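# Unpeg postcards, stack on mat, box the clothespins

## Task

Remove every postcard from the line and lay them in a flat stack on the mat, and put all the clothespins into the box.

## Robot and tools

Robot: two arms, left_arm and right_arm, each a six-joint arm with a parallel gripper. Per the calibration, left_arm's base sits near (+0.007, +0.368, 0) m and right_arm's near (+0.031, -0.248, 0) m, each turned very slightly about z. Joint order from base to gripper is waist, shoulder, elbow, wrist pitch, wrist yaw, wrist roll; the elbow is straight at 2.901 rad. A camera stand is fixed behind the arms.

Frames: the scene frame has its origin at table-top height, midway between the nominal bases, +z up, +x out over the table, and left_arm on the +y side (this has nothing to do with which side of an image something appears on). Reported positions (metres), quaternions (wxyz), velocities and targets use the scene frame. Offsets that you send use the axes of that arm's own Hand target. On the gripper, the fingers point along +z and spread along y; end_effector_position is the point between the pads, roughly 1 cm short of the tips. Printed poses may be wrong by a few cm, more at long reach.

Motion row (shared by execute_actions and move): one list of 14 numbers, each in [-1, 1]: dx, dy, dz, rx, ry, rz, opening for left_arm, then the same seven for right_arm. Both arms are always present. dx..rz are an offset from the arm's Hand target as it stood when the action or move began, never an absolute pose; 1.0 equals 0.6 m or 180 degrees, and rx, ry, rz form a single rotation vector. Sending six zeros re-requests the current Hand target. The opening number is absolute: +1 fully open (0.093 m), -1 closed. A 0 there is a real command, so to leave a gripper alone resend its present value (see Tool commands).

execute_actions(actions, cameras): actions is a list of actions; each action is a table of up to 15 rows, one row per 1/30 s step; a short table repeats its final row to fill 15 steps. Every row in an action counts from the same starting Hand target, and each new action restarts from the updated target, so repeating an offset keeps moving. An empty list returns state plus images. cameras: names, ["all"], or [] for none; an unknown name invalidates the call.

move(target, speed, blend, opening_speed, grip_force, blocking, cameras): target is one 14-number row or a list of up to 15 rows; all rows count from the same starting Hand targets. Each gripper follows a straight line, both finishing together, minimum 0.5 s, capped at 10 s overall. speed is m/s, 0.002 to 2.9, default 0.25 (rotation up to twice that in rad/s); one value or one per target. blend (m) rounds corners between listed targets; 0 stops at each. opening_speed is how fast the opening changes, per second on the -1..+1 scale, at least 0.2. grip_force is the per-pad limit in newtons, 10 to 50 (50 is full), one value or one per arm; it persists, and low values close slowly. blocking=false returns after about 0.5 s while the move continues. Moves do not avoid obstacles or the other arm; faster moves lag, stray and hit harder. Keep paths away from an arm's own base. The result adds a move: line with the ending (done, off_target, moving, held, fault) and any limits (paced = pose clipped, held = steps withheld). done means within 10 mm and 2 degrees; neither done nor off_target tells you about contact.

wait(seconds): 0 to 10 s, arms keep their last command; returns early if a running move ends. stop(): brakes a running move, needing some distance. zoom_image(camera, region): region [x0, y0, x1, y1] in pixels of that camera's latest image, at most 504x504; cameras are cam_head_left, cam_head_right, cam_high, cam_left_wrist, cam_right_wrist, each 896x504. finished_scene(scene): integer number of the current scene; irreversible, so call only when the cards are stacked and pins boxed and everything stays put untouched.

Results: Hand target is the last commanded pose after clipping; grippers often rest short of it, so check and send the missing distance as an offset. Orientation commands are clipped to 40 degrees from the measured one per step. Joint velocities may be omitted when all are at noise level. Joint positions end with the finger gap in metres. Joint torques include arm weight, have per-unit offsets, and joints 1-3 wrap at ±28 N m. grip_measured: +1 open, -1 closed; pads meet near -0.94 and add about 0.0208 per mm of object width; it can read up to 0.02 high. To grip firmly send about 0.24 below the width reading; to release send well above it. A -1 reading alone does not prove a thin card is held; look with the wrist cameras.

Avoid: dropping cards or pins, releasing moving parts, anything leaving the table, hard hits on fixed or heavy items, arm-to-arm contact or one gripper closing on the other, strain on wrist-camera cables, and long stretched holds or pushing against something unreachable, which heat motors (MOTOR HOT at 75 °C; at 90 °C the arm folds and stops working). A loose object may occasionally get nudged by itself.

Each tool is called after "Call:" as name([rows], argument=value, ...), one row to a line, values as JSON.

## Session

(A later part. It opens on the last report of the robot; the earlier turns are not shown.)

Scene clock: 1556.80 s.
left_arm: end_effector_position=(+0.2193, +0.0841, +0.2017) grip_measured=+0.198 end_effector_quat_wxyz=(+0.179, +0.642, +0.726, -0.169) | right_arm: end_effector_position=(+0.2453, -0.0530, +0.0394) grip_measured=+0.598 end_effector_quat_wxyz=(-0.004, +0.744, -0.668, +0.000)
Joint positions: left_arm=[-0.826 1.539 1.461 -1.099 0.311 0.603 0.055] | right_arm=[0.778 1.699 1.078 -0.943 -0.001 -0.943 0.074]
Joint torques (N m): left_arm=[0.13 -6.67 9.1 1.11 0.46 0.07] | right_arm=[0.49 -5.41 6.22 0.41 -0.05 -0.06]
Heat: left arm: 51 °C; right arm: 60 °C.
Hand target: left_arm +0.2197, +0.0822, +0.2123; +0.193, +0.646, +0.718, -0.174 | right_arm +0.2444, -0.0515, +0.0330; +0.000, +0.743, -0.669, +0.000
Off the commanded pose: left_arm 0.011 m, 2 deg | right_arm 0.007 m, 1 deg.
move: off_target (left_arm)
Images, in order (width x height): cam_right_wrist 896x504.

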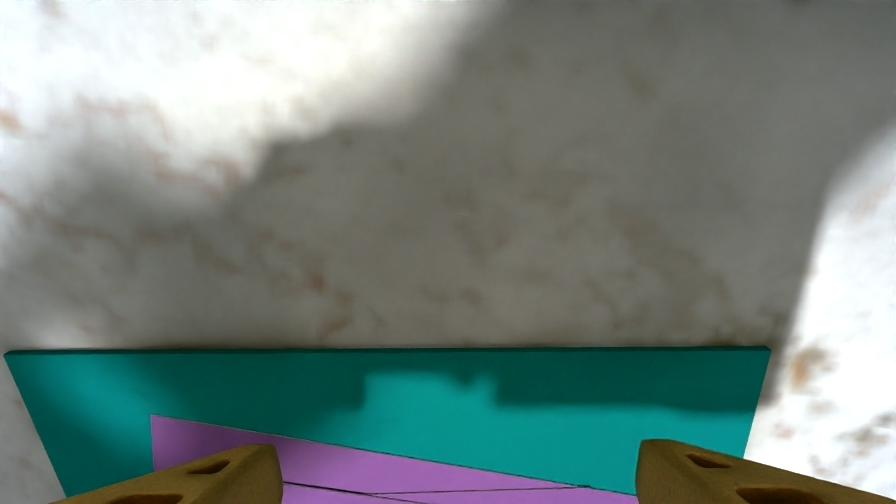

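Call:
move([
  [0,0,0,0,0,0,0.2,0,0.0066,0.015,0,0,0,0.2],
  [0,0,0,0,0,0,0.2,0,0.0066,0.0417,0,0,0,0.2],
], speed=0.05, cameras=["cam_right_wrist"])

Scene clock: 1563.03 s.
left_arm: end_effector_position=(+0.2193, +0.0841, +0.2017) grip_measured=+0.198 end_effector_quat_wxyz=(+0.179, +0.642, +0.726, -0.169) | right_arm: end_effector_position=(+0.2415, -0.0542, +0.0162) grip_measured=+0.202 end_effector_quat_wxyz=(-0.002, +0.744, -0.668, +0.000)
Joint positions: left_arm=[-0.826 1.539 1.461 -1.099 0.311 0.603 0.055] | right_arm=[0.784 1.726 1.01 -0.85 -0.001 -0.937 0.055]
Joint torques (N m): left_arm=[0.13 -6.71 9.1 1.13 0.46 0.07] | right_arm=[0.66 -5.23 5.56 0.5 -0.07 -0.05]
Heat: left arm: 51 °C; right arm: 59 °C.
Hand target: left_arm +0.2197, +0.0822, +0.2123; +0.193, +0.646, +0.718, -0.174 | right_arm +0.2403, -0.0520, +0.0079; +0.000, +0.743, -0.669, +0.000
Off the commanded pose: left_arm 0.011 m, 2 deg | right_arm 0.009 m, 0 deg.
move: off_target (left_arm)
Images, in order (width x height): cam_right_wrist 896x504.

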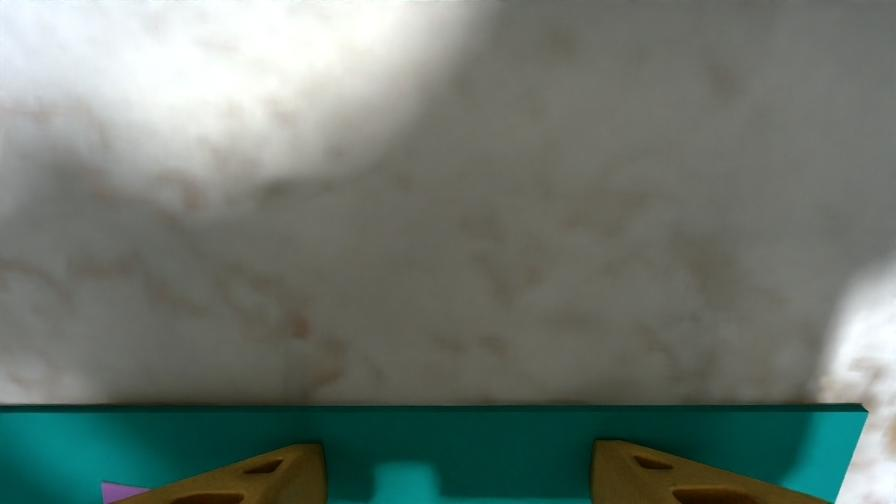

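Call:
move([
  [0,0,0,0,0,0,0.2,0,0,0.008,0,0,0,0.2],
  [0,0,0,0,0,0,0.2,0.03,0,0.008,0,0,0,0.2],
], speed=0.03, cameras=["cam_right_wrist"])

Scene clock: 1566.53 s.
left_arm: end_effector_position=(+0.2193, +0.0841, +0.2017) grip_measured=+0.198 end_effector_quat_wxyz=(+0.179, +0.642, +0.726, -0.169) | right_arm: end_effector_position=(+0.2433, -0.0575, +0.0152) grip_measured=+0.202 end_effector_quat_wxyz=(-0.016, +0.747, -0.665, -0.009)
Joint positions: left_arm=[-0.826 1.539 1.461 -1.099 0.311 0.603 0.055] | right_arm=[0.759 1.704 0.979 -0.816 -0.022 -0.969 0.055]
Joint torques (N m): left_arm=[0.13 -6.68 9.13 1.12 0.44 0.07] | right_arm=[-1.29 -5.45 3.48 0.5 0.11 -0.2]
Heat: left arm: 51 °C; right arm: 59 °C.
Hand target: left_arm +0.2197, +0.0822, +0.2123; +0.193, +0.646, +0.718, -0.174 | right_arm +0.2422, -0.0698, +0.0032; +0.000, +0.743, -0.669, -0.001
Off the commanded pose: left_arm 0.011 m, 2 deg | right_arm 0.017 m, 2 deg.
move: off_target (left_arm, right_arm)
Images, in order (width x height): cam_right_wrist 896x504.

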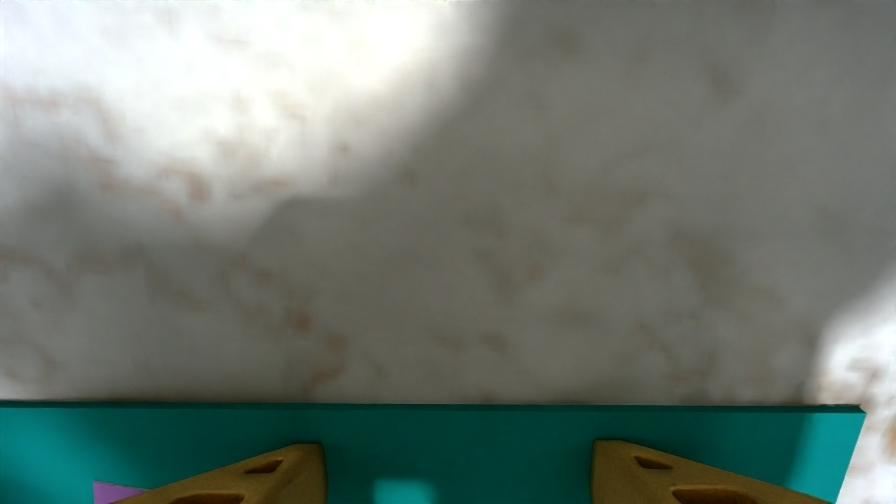

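Call:
move(target=[0,0,0,0,0,0,0.2,0.03,0,-0.006,0,0,0,0.2], speed=0.03, cameras=["cam_right_wrist"])

Scene clock: 1568.97 s.
left_arm: end_effector_position=(+0.2193, +0.0841, +0.2017) grip_measured=+0.198 end_effector_quat_wxyz=(+0.179, +0.642, +0.726, -0.169) | right_arm: end_effector_position=(+0.2463, -0.0643, +0.0157) grip_measured=+0.202 end_effector_quat_wxyz=(-0.031, +0.750, -0.660, -0.026)
Joint positions: left_arm=[-0.826 1.539 1.461 -1.099 0.311 0.603 0.055] | right_arm=[0.71 1.676 0.947 -0.79 -0.062 -1.03 0.055]
Joint torques (N m): left_arm=[0.18 -6.72 9.06 1.12 0.46 0.08] | right_arm=[-1.62 -6.28 3.73 0.17 0.44 -0.15]
Heat: left arm: 51 °C; right arm: 58 °C.
Hand target: left_arm +0.2197, +0.0822, +0.2123; +0.193, +0.646, +0.718, -0.174 | right_arm +0.2441, -0.0878, +0.0067; +0.000, +0.743, -0.669, -0.001
Off the commanded pose: left_arm 0.011 m, 2 deg | right_arm 0.025 m, 5 deg.
move: off_target (left_arm, right_arm)
Images, in order (width x height): cam_right_wrist 896x504.

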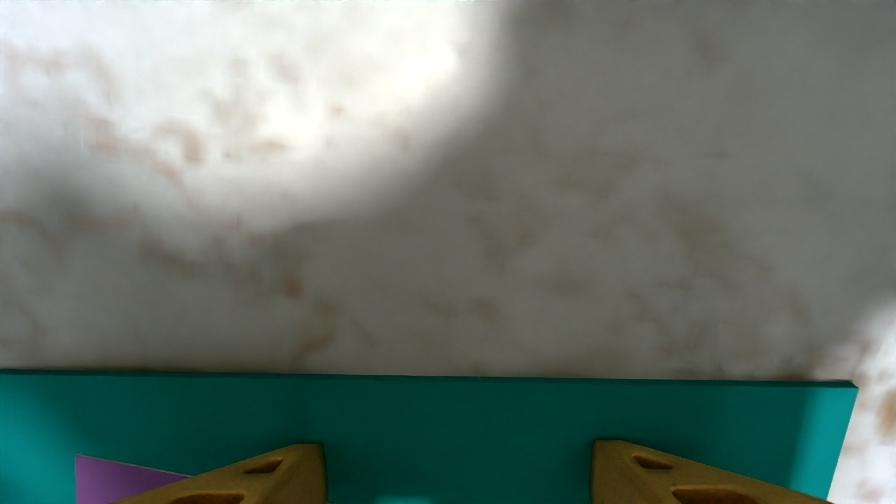

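Call:
move(target=[0,0,0,0,0,0,0.2,0.025,0,-0.004,0,0,0,0.2], speed=0.03, cameras=["cam_right_wrist"])

Scene clock: 1572.93 s.
left_arm: end_effector_position=(+0.2193, +0.0841, +0.2017) grip_measured=+0.198 end_effector_quat_wxyz=(+0.179, +0.642, +0.726, -0.169) | right_arm: end_effector_position=(+0.2512, -0.0807, +0.0157) grip_measured=+0.202 end_effector_quat_wxyz=(-0.032, +0.747, -0.663, -0.022)
Joint positions: left_arm=[-0.826 1.539 1.461 -1.099 0.311 0.603 0.055] | right_arm=[0.656 1.652 0.92 -0.787 -0.057 -1.075 0.055]
Joint torques (N m): left_arm=[0.09 -6.65 9.11 1.11 0.45 0.07] | right_arm=[-1.33 -6.64 3.96 0.09 0.41 -0.19]
Heat: left arm: 51 °C; right arm: 58 °C.
Hand target: left_arm +0.2197, +0.0822, +0.2123; +0.193, +0.646, +0.718, -0.174 | right_arm +0.2457, -0.1026, +0.0092; +0.000, +0.743, -0.669, +0.000
Off the commanded pose: left_arm 0.011 m, 2 deg | right_arm 0.024 m, 4 deg.
move: off_target (left_arm, right_arm)
Images, in order (width x height): cam_right_wrist 896x504.

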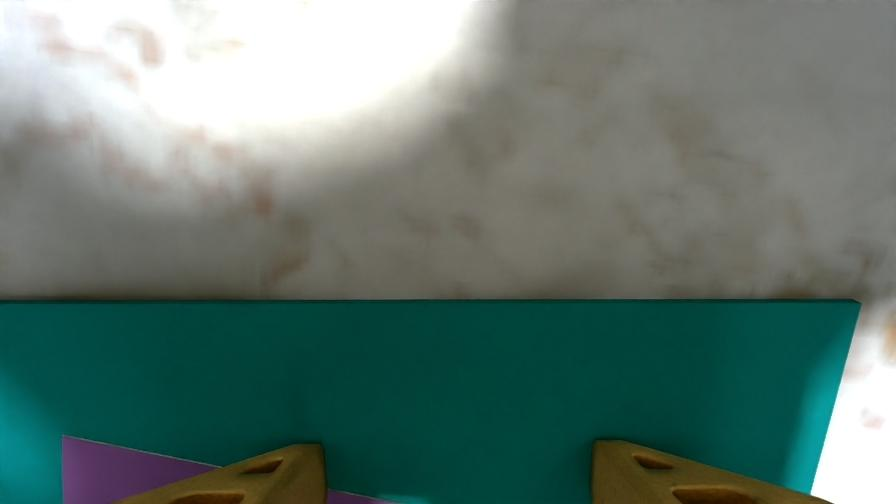

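Call:
move(target=[0,0,0,0,0,0,0.2,-0.02,0,-0.15,0,0,0,0.2], speed=0.15, cameras=["cam_right_wrist"])

Scene clock: 1579.17 s.
left_arm: end_effector_position=(+0.2193, +0.0841, +0.2017) grip_measured=+0.198 end_effector_quat_wxyz=(+0.179, +0.642, +0.726, -0.169) | right_arm: end_effector_position=(+0.2432, -0.0932, +0.0901) grip_measured=+0.202 end_effector_quat_wxyz=(+0.011, +0.744, -0.668, -0.005)
Joint positions: left_arm=[-0.826 1.539 1.461 -1.099 0.311 0.603 0.055] | right_arm=[0.667 1.572 1.152 -1.175 -0.006 -1.053 0.055]
Joint torques (N m): left_arm=[0.13 -6.71 9.13 1.12 0.45 0.08] | right_arm=[0.59 -7.61 8.8 0.07 -0.03 -0.06]
Heat: left arm: 51 °C; right arm: 58 °C.
Hand target: left_arm +0.2197, +0.0822, +0.2123; +0.193, +0.646, +0.718, -0.174 | right_arm +0.2445, -0.0908, +0.0991; +0.000, +0.743, -0.669, -0.001
Off the commanded pose: left_arm 0.011 m, 2 deg | right_arm 0.009 m, 1 deg.
move: off_target (left_arm)
Images, in order (width x height): cam_right_wrist 896x504.

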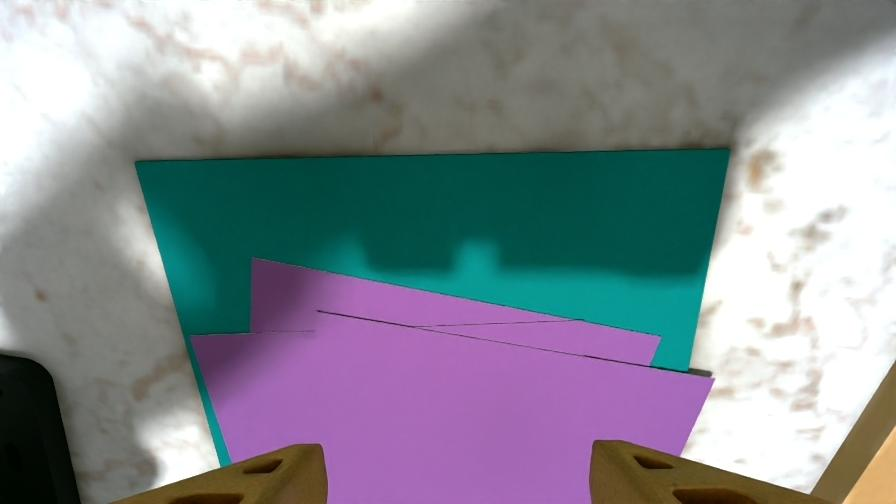

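Call:
move([
  [0,0,0,0,0,0,0.2,-0.0567,0.1,0,0,0,0,-1],
  [0,0,0,0,0,0,0.2,-0.0567,0.1,0.115,0,0,0,-1],
], speed=0.1, cameras=["cam_right_wrist"])

Scene clock: 1588.40 s.
left_arm: end_effector_position=(+0.2193, +0.0841, +0.2017) grip_measured=+0.198 end_effector_quat_wxyz=(+0.179, +0.642, +0.726, -0.169) | right_arm: end_effector_position=(+0.1907, -0.0630, +0.0954) grip_measured=-0.989 end_effector_quat_wxyz=(+0.003, +0.755, -0.656, -0.002)
Joint positions: left_arm=[-0.826 1.539 1.461 -1.099 0.311 0.603 0.055] | right_arm=[0.896 1.483 1.089 -1.183 -0.005 -0.858 0]
Joint torques (N m): left_arm=[0.14 -6.71 9.09 1.13 0.44 0.06] | right_arm=[-0.54 -4.98 7.32 0.25 -0.05 -0.19]
Heat: left arm: 52 °C; right arm: 59 °C.
Hand target: left_arm +0.2197, +0.0822, +0.2123; +0.193, +0.646, +0.718, -0.174 | right_arm +0.1928, -0.0639, +0.0954; +0.002, +0.754, -0.657, -0.002 (not the last commanded pose)
Off the commanded pose: left_arm 0.011 m, 2 deg | right_arm 0.066 m, 2 deg.
move: held (right_arm; a check stopped the path), off_target (left_arm); path passed 1 of 2 targets; limits=held
pose unreachable (left arm): on one or more control steps of this call, first in action 0 (counted from 0), this arm could not follow its commanded pose, so it was not sent that pose on those steps. It may still have moved: this result reports where it is.
cause: moving toward the commanded pose would bring a part of the arm too close to another arm (this arm's wrist camera and the right arm's wrist (the part past joint 4), along the way the arms are being sent, or toward where that arm still pushes).
pose unreachable (right arm): on one or more control steps of this call, first in action 0 (counted from 0), this arm could not follow its commanded pose, so it was not sent that pose on those steps. It may still have moved: this result reports where it is.
cause: moving toward the commanded pose would bring a part of the arm too close to another arm (this arm's wrist (the part past joint 4) and the left arm's wrist camera, along the way the arms are being sent, or toward where that arm still pushes).
Images, in order (width x height): cam_right_wrist 896x504.

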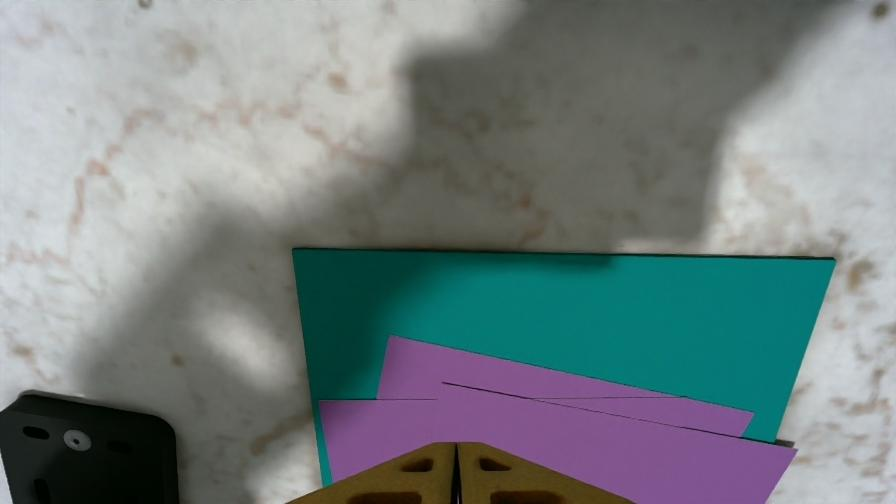

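Call:
move(target=[0.02,-0.021,-0.204,0,0,0,0.2,0,0,0,0,0,0,-1], speed=0.2)

Call:
execute_actions(actions=[], cameras=["cam_right_wrist"])

Scene clock: 1592.20 s.
left_arm: end_effector_position=(+0.2025, +0.1491, +0.3056) grip_measured=+0.198 end_effector_quat_wxyz=(+0.192, +0.649, +0.716, -0.174) | right_arm: end_effector_position=(+0.1948, -0.0583, +0.0981) grip_measured=-0.989 end_effector_quat_wxyz=(-0.009, +0.751, -0.660, -0.005)
Joint positions: left_arm=[-0.667 1.484 1.851 -1.573 0.386 0.777 0.055] | right_arm=[0.893 1.483 1.099 -1.17 -0.009 -0.849 0]
Joint torques (N m): left_arm=[0.06 -5.23 7.68 0.95 0.35 -0.15] | right_arm=[-0.31 -5.11 6.49 0.17 0.01 -0.29]
Heat: left arm: 52 °C; right arm: 58 °C.
Hand target: left_arm +0.1997, +0.1522, +0.3121; +0.192, +0.646, +0.718, -0.174 | right_arm +0.1928, -0.0639, +0.0954; +0.002, +0.754, -0.657, -0.002
Off the commanded pose: left_arm 0.008 m, 0 deg | right_arm 0.006 m, 1 deg.
joint sent to its limit (left arm) — joint 4 (wrist pitch), lower limit. The joint targets still meet the commanded pose.
move: done

Scene clock: 1592.20 s.
left_arm: end_effector_position=(+0.2025, +0.1491, +0.3056) grip_measured=+0.198 end_effector_quat_wxyz=(+0.192, +0.649, +0.716, -0.174) | right_arm: end_effector_position=(+0.1948, -0.0583, +0.0981) grip_measured=-0.989 end_effector_quat_wxyz=(-0.009, +0.751, -0.660, -0.005)
Joint positions: left_arm=[-0.667 1.484 1.851 -1.573 0.386 0.777 0.055] | right_arm=[0.893 1.483 1.099 -1.17 -0.009 -0.849 0]
Joint velocities: within noise
Joint torques (N m): left_arm=[0.06 -5.23 7.68 0.95 0.35 -0.15] | right_arm=[-0.31 -5.11 6.49 0.17 0.01 -0.29]
Heat: left arm: 52 °C; right arm: 58 °C.
Hand target: left_arm +0.1997, +0.1522, +0.3121; +0.192, +0.646, +0.718, -0.174 | right_arm +0.1928, -0.0639, +0.0954; +0.002, +0.754, -0.657, -0.002
Tool commands: left_gripper/opening=+0.2 right_gripper/opening=-1.0
Off the commanded pose: left_arm 0.008 m, 0 deg | right_arm 0.006 m, 1 deg.
Images, in order (width x height): cam_right_wrist 896x504.

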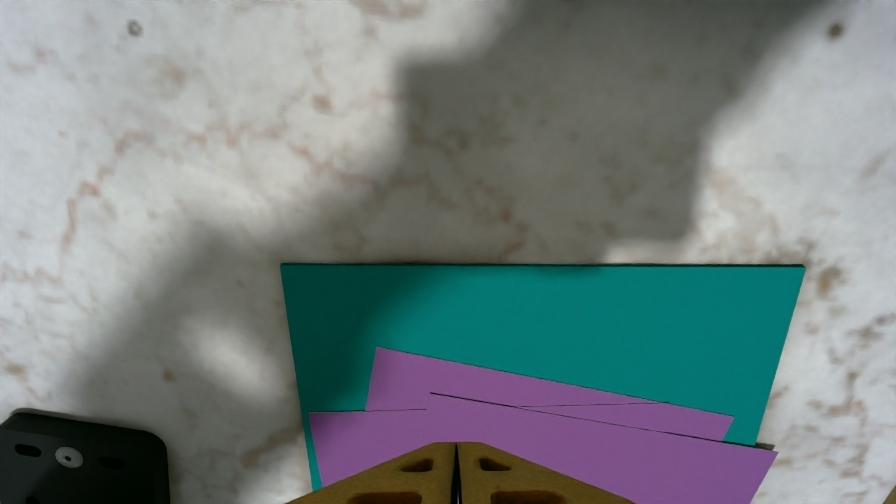

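Call:
move([
  [0,0,0,0,0,0,0.2,0.001,0.0283,0,0,0,0,-1],
  [0,0,0,0,0,0,0.2,0.001,0.0283,0.109,0,0,0,-1],
], speed=0.1, cameras=["cam_right_wrist"])

Scene clock: 1601.07 s.
left_arm: end_effector_position=(+0.2025, +0.1491, +0.3056) grip_measured=+0.198 end_effector_quat_wxyz=(+0.192, +0.648, +0.716, -0.174) | right_arm: end_effector_position=(+0.1765, -0.0677, +0.0348) grip_measured=-0.989 end_effector_quat_wxyz=(-0.001, +0.755, -0.656, -0.004)
Joint positions: left_arm=[-0.667 1.484 1.851 -1.573 0.386 0.776 0.055] | right_arm=[0.927 1.493 0.848 -0.924 -0.008 -0.826 0]
Joint torques (N m): left_arm=[0.06 -5.22 7.71 0.95 0.35 -0.15] | right_arm=[0.61 -3.67 6.13 0.41 -0.01 -0.03]
Heat: left arm: 51 °C; right arm: 58 °C.
Hand target: left_arm +0.1997, +0.1522, +0.3121; +0.192, +0.646, +0.718, -0.174 | right_arm +0.1757, -0.0668, +0.0302; +0.002, +0.754, -0.657, -0.002
Off the commanded pose: left_arm 0.008 m, 0 deg | right_arm 0.005 m, 0 deg.
joint sent to its limit (left arm) — joint 4 (wrist pitch), lower limit. The joint targets still meet the commanded pose.
move: done
Images, in order (width x height): cam_right_wrist 896x504.

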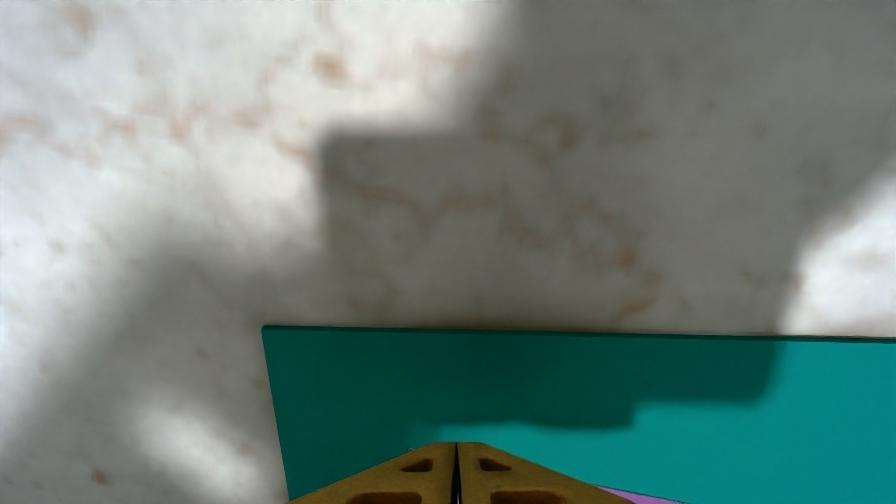

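Call:
move([
  [0,0,0,0,0,0,0.2,0,0,0.0403,0,0,0,-1],
  [0,0,0,0,0,0,0.2,0.04,0,0.0403,0,0,0,-1],
], speed=0.03, cameras=["cam_right_wrist"])

Scene clock: 1605.90 s.
left_arm: end_effector_position=(+0.2025, +0.1491, +0.3056) grip_measured=+0.198 end_effector_quat_wxyz=(+0.192, +0.648, +0.716, -0.174) | right_arm: end_effector_position=(+0.1775, -0.0720, +0.0148) grip_measured=-0.989 end_effector_quat_wxyz=(-0.017, +0.755, -0.654, -0.028)
Joint positions: left_arm=[-0.667 1.484 1.851 -1.573 0.386 0.776 0.055] | right_arm=[0.875 1.491 0.756 -0.803 -0.057 -0.88 0]
Joint torques (N m): left_arm=[0.1 -5.2 7.72 0.95 0.36 -0.16] | right_arm=[-1.31 -4.48 3.55 0.29 0.39 -0.26]
Heat: left arm: 50 °C; right arm: 58 °C.
Hand target: left_arm +0.1997, +0.1522, +0.3121; +0.192, +0.646, +0.718, -0.174 | right_arm +0.1788, -0.0906, +0.0060; +0.002, +0.754, -0.657, -0.002
Off the commanded pose: left_arm 0.008 m, 0 deg | right_arm 0.021 m, 4 deg.
joint sent to its limit (left arm) — joint 4 (wrist pitch), lower limit. The joint targets still meet the commanded pose.
move: off_target (right_arm)
Images, in order (width x height): cam_right_wrist 896x504.

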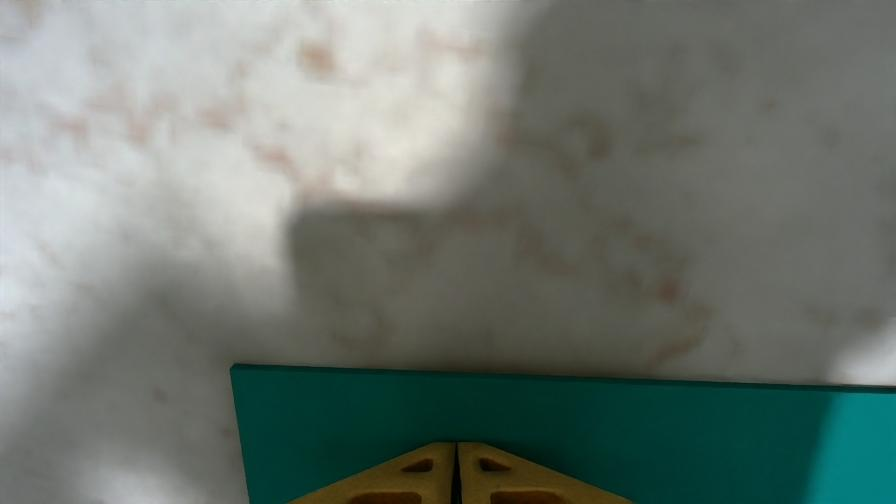

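Call:
move(target=[0,0,0,0,0,0,0.2,0.04,0,-0.004,0,0,0,-1], speed=0.03, cameras=["cam_right_wrist"])

Scene clock: 1608.57 s.
left_arm: end_effector_position=(+0.2025, +0.1491, +0.3056) grip_measured=+0.198 end_effector_quat_wxyz=(+0.192, +0.648, +0.716, -0.174) | right_arm: end_effector_position=(+0.1856, -0.0930, +0.0150) grip_measured=-0.989 end_effector_quat_wxyz=(-0.027, +0.755, -0.655, -0.027)
Joint positions: left_arm=[-0.667 1.484 1.851 -1.573 0.386 0.776 0.055] | right_arm=[0.78 1.436 0.708 -0.796 -0.061 -0.972 0]
Joint torques (N m): left_arm=[0.05 -5.24 7.71 0.95 0.36 -0.15] | right_arm=[-1.14 -4.52 4 0.09 0.43 -0.29]
Heat: left arm: 50 °C; right arm: 58 °C.
Hand target: left_arm +0.1997, +0.1522, +0.3121; +0.192, +0.646, +0.718, -0.174 | right_arm +0.1822, -0.1144, +0.0084; +0.002, +0.754, -0.657, -0.002
Off the commanded pose: left_arm 0.008 m, 0 deg | right_arm 0.023 m, 4 deg.
joint sent to its limit (left arm) — joint 4 (wrist pitch), lower limit. The joint targets still meet the commanded pose.
move: off_target (right_arm)
Images, in order (width x height): cam_right_wrist 896x504.

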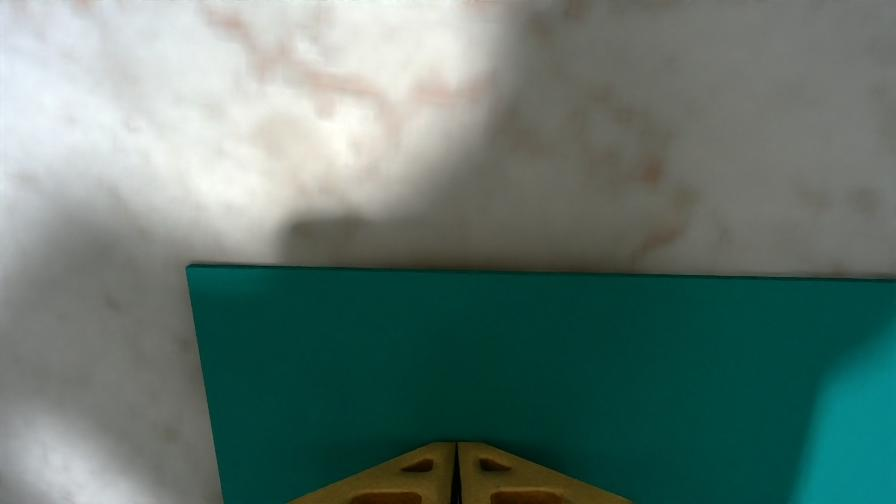

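Call:
move(target=[0,0,0,0,0,0,0.2,0.012,0.006,0,0,0,0,-1], speed=0.03)

Call:
move(target=[0,0,0,0,0,0,0.2,0,0,-0.17,0,0,0,-1], speed=0.15, cameras=["cam_right_wrist"])

Scene clock: 1611.50 s.
left_arm: end_effector_position=(+0.2025, +0.1491, +0.3056) grip_measured=+0.198 end_effector_quat_wxyz=(+0.192, +0.648, +0.716, -0.174) | right_arm: end_effector_position=(+0.1857, -0.1013, +0.0150) grip_measured=-0.989 end_effector_quat_wxyz=(-0.029, +0.754, -0.656, -0.022)
Joint positions: left_arm=[-0.667 1.484 1.851 -1.573 0.386 0.776 0.055] | right_arm=[0.758 1.408 0.685 -0.796 -0.052 -0.993 0]
Joint torques (N m): left_arm=[0.06 -5.23 7.68 0.95 0.36 -0.16] | right_arm=[-1.01 -4.29 4 0.06 0.35 -0.28]
Heat: left arm: 50 °C; right arm: 57 °C.
Hand target: left_arm +0.1997, +0.1522, +0.3121; +0.192, +0.646, +0.718, -0.174 | right_arm +0.1796, -0.1220, +0.0084; +0.002, +0.754, -0.657, -0.002
Off the commanded pose: left_arm 0.008 m, 0 deg | right_arm 0.023 m, 4 deg.
joint sent to its limit (left arm) — joint 4 (wrist pitch), lower limit. The joint targets still meet the commanded pose.
move: off_target (right_arm)

Scene clock: 1613.00 s.
left_arm: end_effector_position=(+0.2025, +0.1491, +0.3056) grip_measured=+0.198 end_effector_quat_wxyz=(+0.192, +0.648, +0.716, -0.174) | right_arm: end_effector_position=(+0.1772, -0.1211, +0.1035) grip_measured=-0.989 end_effector_quat_wxyz=(+0.011, +0.752, -0.659, -0.006)
Joint positions: left_arm=[-0.667 1.484 1.851 -1.573 0.386 0.776 0.055] | right_arm=[0.748 1.295 0.969 -1.268 -0.008 -0.996 0]
Joint torques (N m): left_arm=[0.02 -5.23 7.68 0.94 0.36 -0.15] | right_arm=[-0.57 -4.59 8.94 0.09 -0.02 -0.29]
Heat: left arm: 50 °C; right arm: 58 °C.
Hand target: left_arm +0.1997, +0.1522, +0.3121; +0.192, +0.646, +0.718, -0.174 | right_arm +0.1801, -0.1218, +0.1103; +0.002, +0.754, -0.657, -0.002
Off the commanded pose: left_arm 0.008 m, 0 deg | right_arm 0.008 m, 1 deg.
joint sent to its limit (left arm) — joint 4 (wrist pitch), lower limit. The joint targets still meet the commanded pose.
move: done
Images, in order (width x height): cam_right_wrist 896x504.

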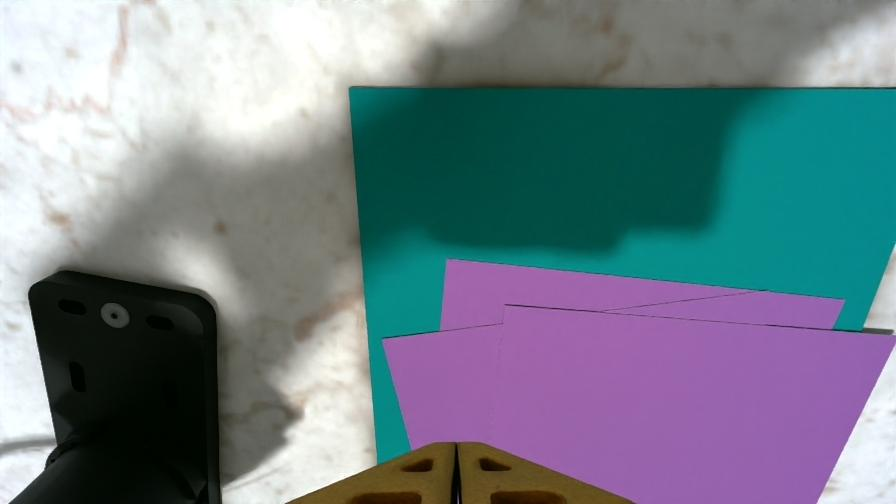

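Call:
move(target=[0,0,0,0,0,0,0.2,0.105,-0.238,-0.033,0.0711,-0.0619,0.5402,-1], speed=0.2, cameras=["cam_right_wrist","cam_head_right","cam_high"])

Scene clock: 1636.53 s.
left_arm: end_effector_position=(+0.2025, +0.1491, +0.3056) grip_measured=+0.198 end_effector_quat_wxyz=(+0.192, +0.648, +0.716, -0.174) | right_arm: end_effector_position=(+0.3203, -0.1646, +0.1261) grip_measured=-0.989 end_effector_quat_wxyz=(+0.117, -0.010, +0.993, +0.000)
Joint positions: left_arm=[-0.667 1.484 1.851 -1.573 0.386 0.776 0.055] | right_arm=[0.362 1.478 1.181 -1.05 0.071 0.29 0]
Joint torques (N m): left_arm=[0.08 -5.24 7.71 0.93 0.36 -0.15] | right_arm=[-0.47 -4.16 10.06 0.82 0.1 -0.01]
Heat: left arm: 49 °C; right arm: 62 °C.
Hand target: left_arm +0.1997, +0.1522, +0.3121; +0.192, +0.646, +0.718, -0.174 | right_arm +0.3302, -0.1648, +0.1295; +0.128, +0.000, +0.992, -0.001
Off the commanded pose: left_arm 0.008 m, 0 deg | right_arm 0.010 m, 2 deg.
joint sent to its limit (left arm) — joint 4 (wrist pitch), lower limit. The joint targets still meet the commanded pose.
move: done
Images, in order (width x height): cam_head_right 896x504, cam_high 896x504, cam_right_wrist 896x504.

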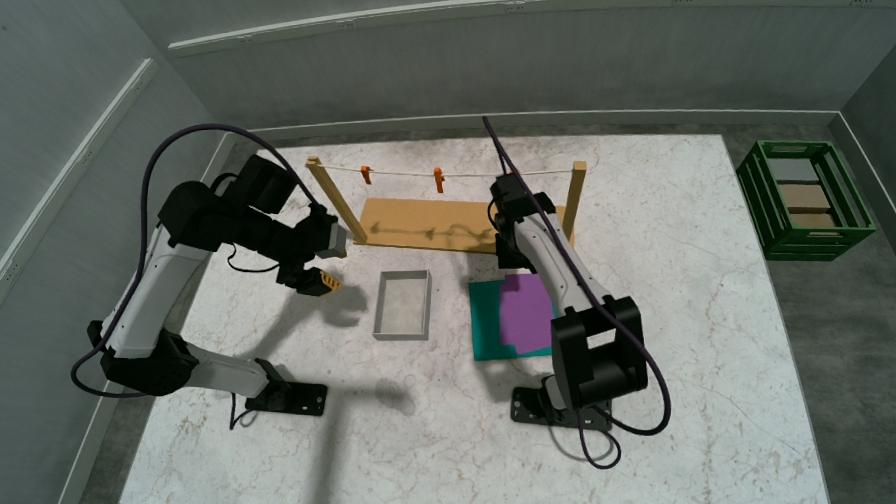

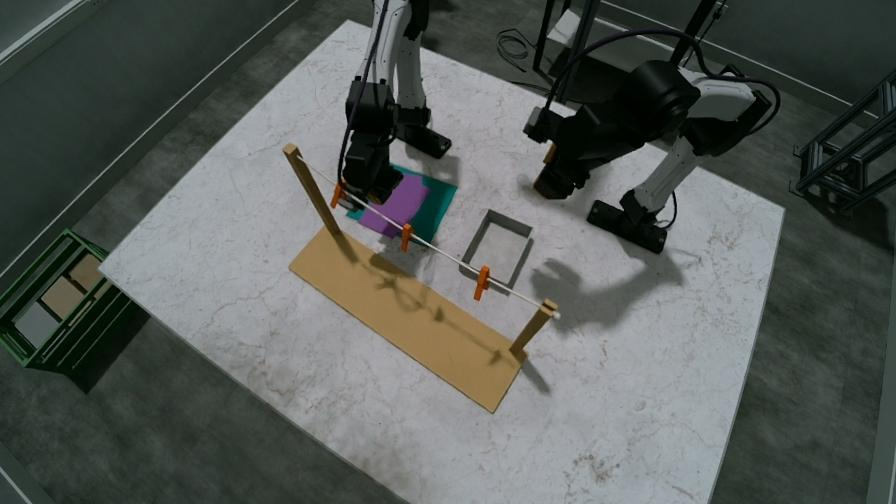

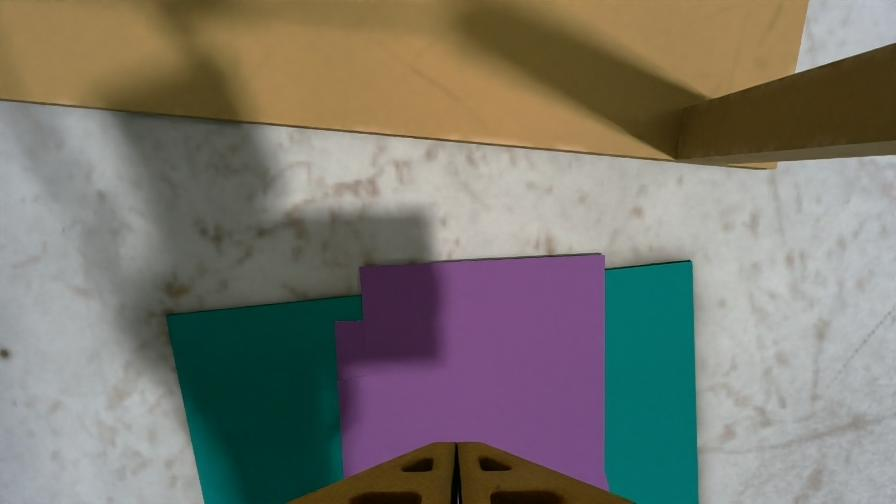

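Call:
move(target=[0,0,0,0,0,0,0.2,-0.0518,-0.0033,0.1605,0,0,0,-1], speed=0.12, cameras=["cam_right_wrist","cam_head_right"])

Scene clock: 1644.87 s.
left_arm: end_effector_position=(+0.2025, +0.1491, +0.3056) grip_measured=+0.198 end_effector_quat_wxyz=(+0.192, +0.648, +0.716, -0.174) | right_arm: end_effector_position=(+0.3832, -0.1657, +0.0504) grip_measured=-0.989 end_effector_quat_wxyz=(+0.131, +0.002, +0.991, -0.002)
Joint positions: left_arm=[-0.667 1.484 1.851 -1.573 0.386 0.776 0.055] | right_arm=[0.304 1.743 1.143 -0.718 0.071 0.257 0]
Joint torques (N m): left_arm=[0.08 -5.23 7.68 0.95 0.36 -0.16] | right_arm=[-0.53 -6.46 6.95 0.9 -0.01 -0.26]
Heat: left arm: 48 °C; right arm: 63 °C.
Hand target: left_arm +0.1997, +0.1522, +0.3121; +0.192, +0.646, +0.718, -0.174 | right_arm +0.3847, -0.1670, +0.0441; +0.128, +0.000, +0.992, -0.001
Off the commanded pose: left_arm 0.008 m, 0 deg | right_arm 0.006 m, 0 deg.
joint sent to its limit (left arm) — joint 4 (wrist pitch), lower limit. The joint targets still meet the commanded pose.
move: done
Images, in order (width x height): cam_head_right 896x504, cam_right_wrist 896x504.

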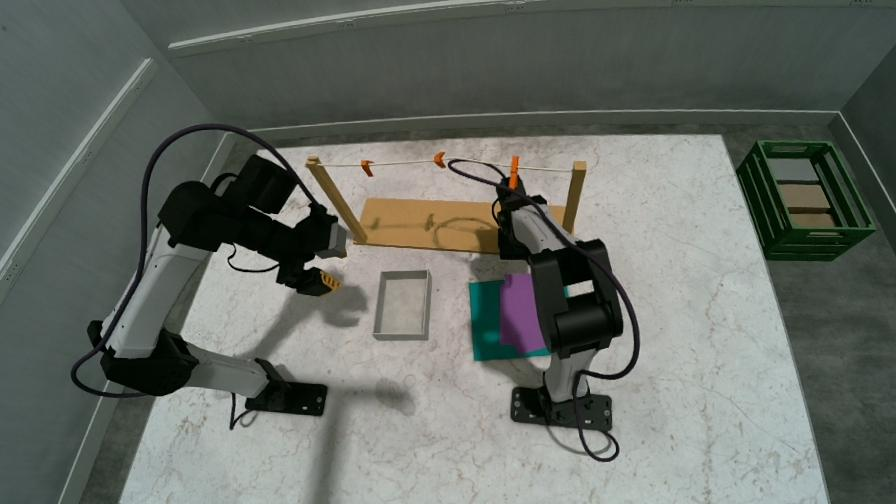

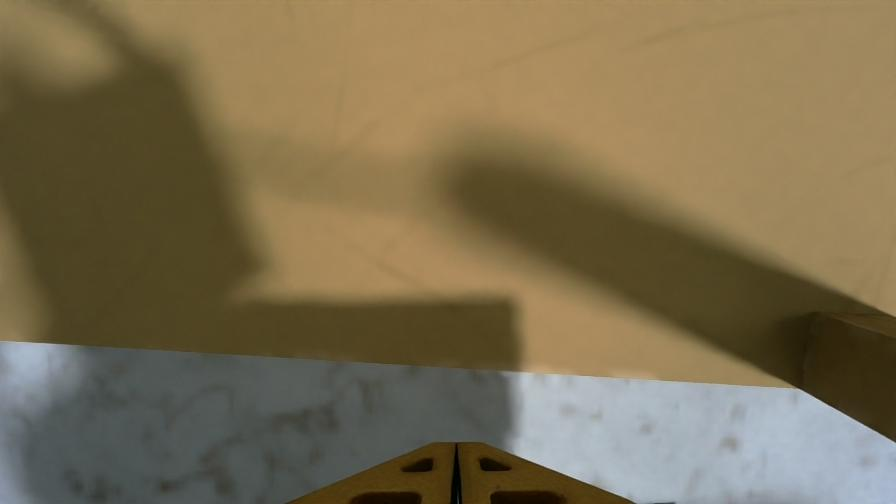

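Call:
move([
  [0,0,0,0,0,0,0.2,0.0151,0,0.0563,0,0,0,-1],
  [0,0,0,0,0,0,0.2,0.0634,0,0.0433,0,0,0,-1],
], speed=0.05, cameras=["cam_right_wrist"])

Scene clock: 1651.43 s.
left_arm: end_effector_position=(+0.2025, +0.1491, +0.3056) grip_measured=+0.198 end_effector_quat_wxyz=(+0.192, +0.648, +0.716, -0.174) | right_arm: end_effector_position=(+0.3747, -0.1644, +0.0171) grip_measured=-0.989 end_effector_quat_wxyz=(+0.158, -0.001, +0.987, +0.006)
Joint positions: left_arm=[-0.667 1.484 1.851 -1.573 0.386 0.776 0.055] | right_arm=[0.314 1.731 0.965 -0.496 0.072 0.259 0]
Joint torques (N m): left_arm=[0.1 -5.23 7.68 0.95 0.36 -0.16] | right_arm=[0.61 -8.38 4.48 0.43 0.04 -0.02]
Heat: left arm: 48 °C; right arm: 62 °C.
Hand target: left_arm +0.1997, +0.1522, +0.3121; +0.192, +0.646, +0.718, -0.174 | right_arm +0.3546, -0.1670, +0.0095; +0.128, +0.000, +0.992, -0.001
Off the commanded pose: left_arm 0.008 m, 0 deg | right_arm 0.022 m, 4 deg.
joint sent to its limit (left arm) — joint 4 (wrist pitch), lower limit. The joint targets still meet the commanded pose.
move: off_target (right_arm)
Images, in order (width x height): cam_right_wrist 896x504.

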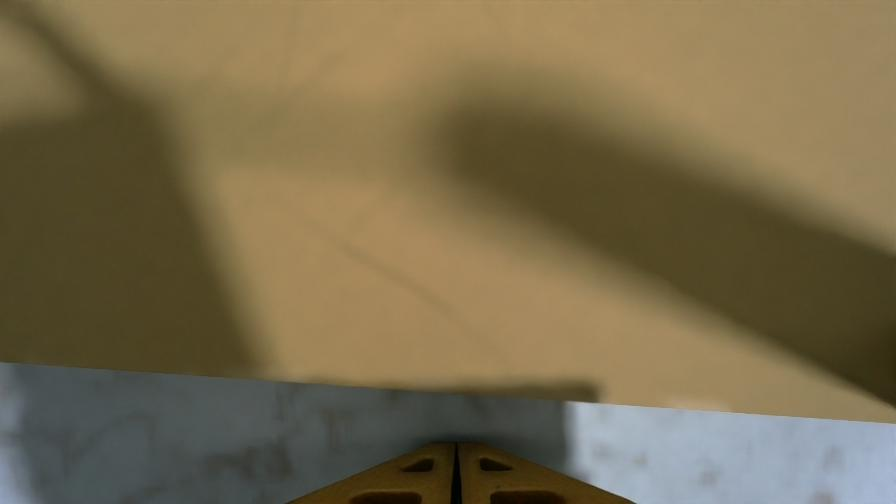

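Call:
wait(seconds=0.1, cameras=["cam_high","cam_head_left"])

Call:
zoom_image(camera="cam_high", region=[300, 120, 500, 260])

Scene clock: 1654.10 s.
left_arm: end_effector_position=(+0.2025, +0.1491, +0.3056) grip_measured=+0.198 end_effector_quat_wxyz=(+0.192, +0.648, +0.716, -0.174) | right_arm: end_effector_position=(+0.3747, -0.1644, +0.0171) grip_measured=-0.989 end_effector_quat_wxyz=(+0.158, -0.001, +0.987, +0.006)
Joint positions: left_arm=[-0.667 1.484 1.851 -1.573 0.386 0.776 0.055] | right_arm=[0.314 1.731 0.965 -0.496 0.072 0.259 0]
Joint torques (N m): left_arm=[0.1 -5.24 7.73 0.94 0.36 -0.15] | right_arm=[0.62 -8.38 4.53 0.43 0.04 -0.04]
Heat: left arm: 48 °C; right arm: 62 °C.
Hand target: left_arm +0.1997, +0.1522, +0.3121; +0.192, +0.646, +0.718, -0.174 | right_arm +0.3546, -0.1670, +0.0095; +0.128, +0.000, +0.992, -0.001
Tool commands: left_gripper/opening=+0.2 right_gripper/opening=-1.0
Off the commanded pose: left_arm 0.008 m, 0 deg | right_arm 0.022 m, 4 deg.
wait: 0.10 s; at rest from the start
Images, in order (width x height): cam_head_left 896x504, cam_high 896x504.

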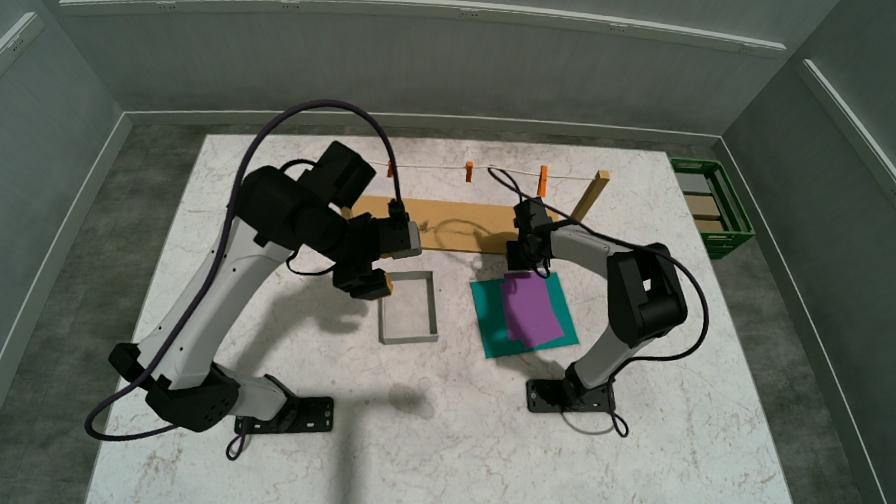

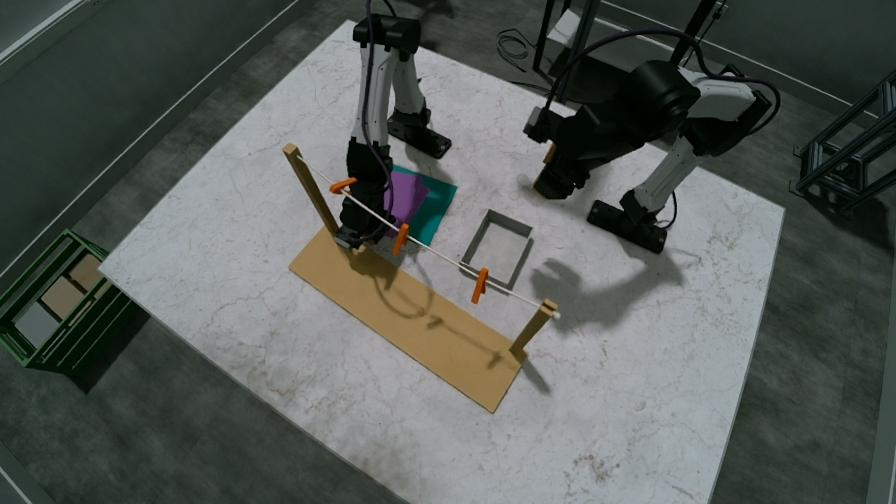

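Scaled by 2.520 from the camera's 896x504 image, which has a finer 1280x720 frame.

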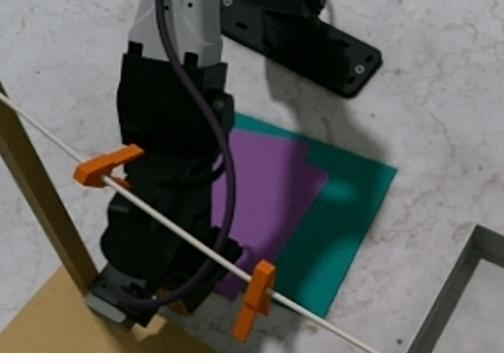

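Call:
zoom_image(camera="cam_head_left", region=[440, 220, 620, 370])

Scaled by 2.800 from the camera's 896x504 image, which has a finer 1280x720 frame.

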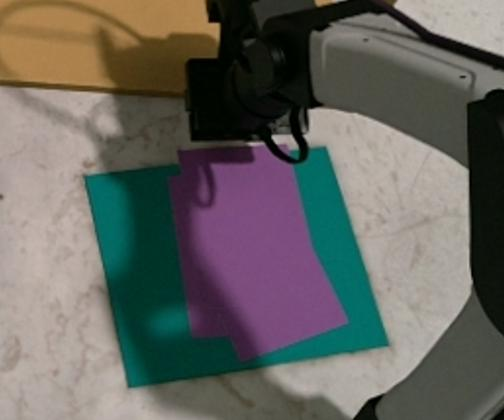

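Call:
move(target=[0,0,0,0,0,0,0.2,0.0334,0,-0.0089,0,0,0,-1], speed=0.04, cameras=["cam_right_wrist","cam_head_left"])

Call:
zoom_image(camera="cam_head_left", region=[440, 220, 620, 370])

Scene clock: 1661.93 s.
left_arm: end_effector_position=(+0.2025, +0.1491, +0.3056) grip_measured=+0.198 end_effector_quat_wxyz=(+0.192, +0.648, +0.716, -0.174) | right_arm: end_effector_position=(+0.3538, -0.1651, +0.0167) grip_measured=-0.989 end_effector_quat_wxyz=(+0.158, +0.000, +0.987, +0.004)
Joint positions: left_arm=[-0.667 1.484 1.851 -1.573 0.386 0.776 0.055] | right_arm=[0.334 1.66 0.883 -0.487 0.082 0.278 0]
Joint torques (N m): left_arm=[0.08 -5.22 7.71 0.94 0.36 -0.16] | right_arm=[0.7 -7.69 4.63 0.41 0.01 -0.03]
Heat: left arm: 48 °C; right arm: 60 °C.
Hand target: left_arm +0.1997, +0.1522, +0.3121; +0.192, +0.646, +0.718, -0.174 | right_arm +0.3337, -0.1670, +0.0095; +0.128, +0.000, +0.992, -0.001
Off the commanded pose: left_arm 0.008 m, 0 deg | right_arm 0.021 m, 4 deg.
joint sent to its limit (left arm) — joint 4 (wrist pitch), lower limit. The joint targets still meet the commanded pose.
move: off_target (right_arm)
Images, in order (width x height): cam_head_left 896x504, cam_right_wrist 896x504.

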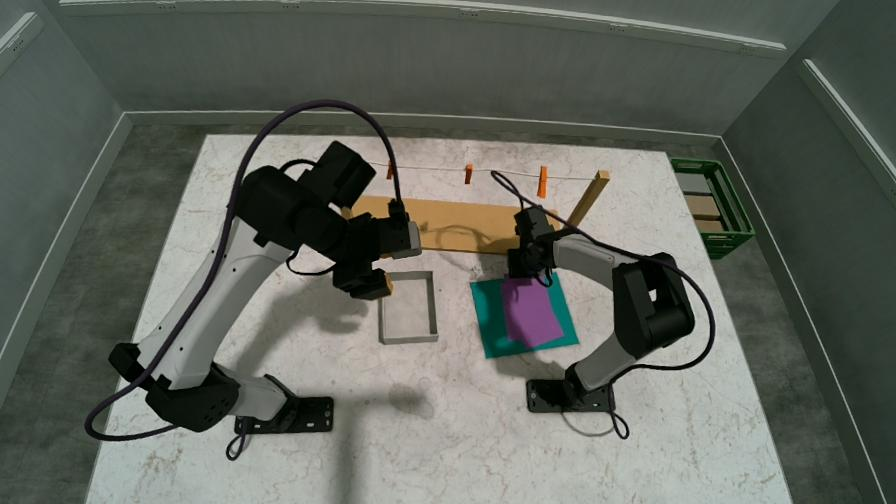

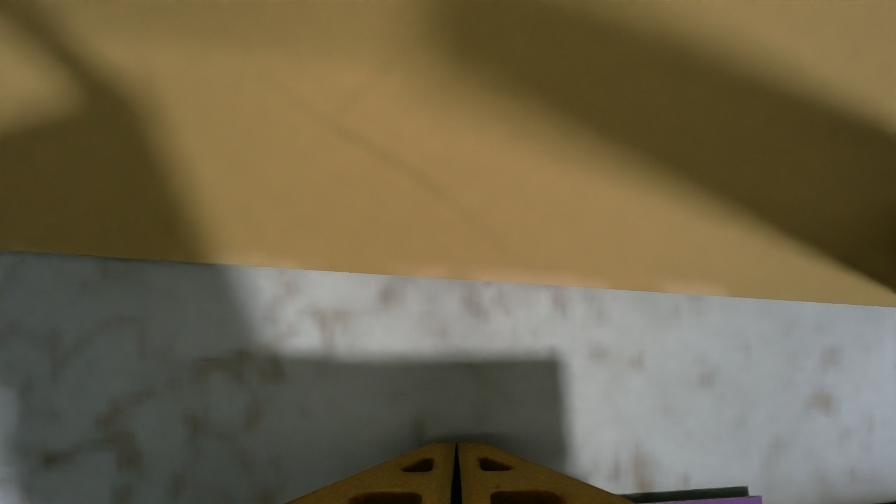

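Scaled by 2.800 from the camera's 896x504 image, which has a finer 1280x720 frame.

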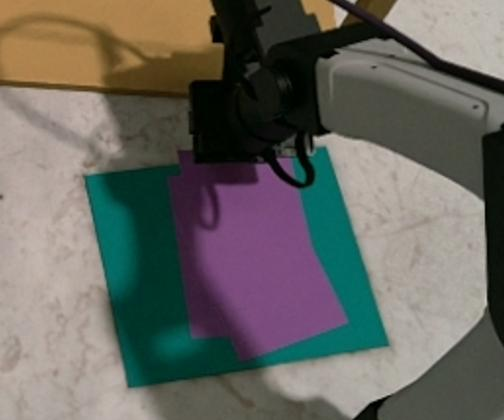

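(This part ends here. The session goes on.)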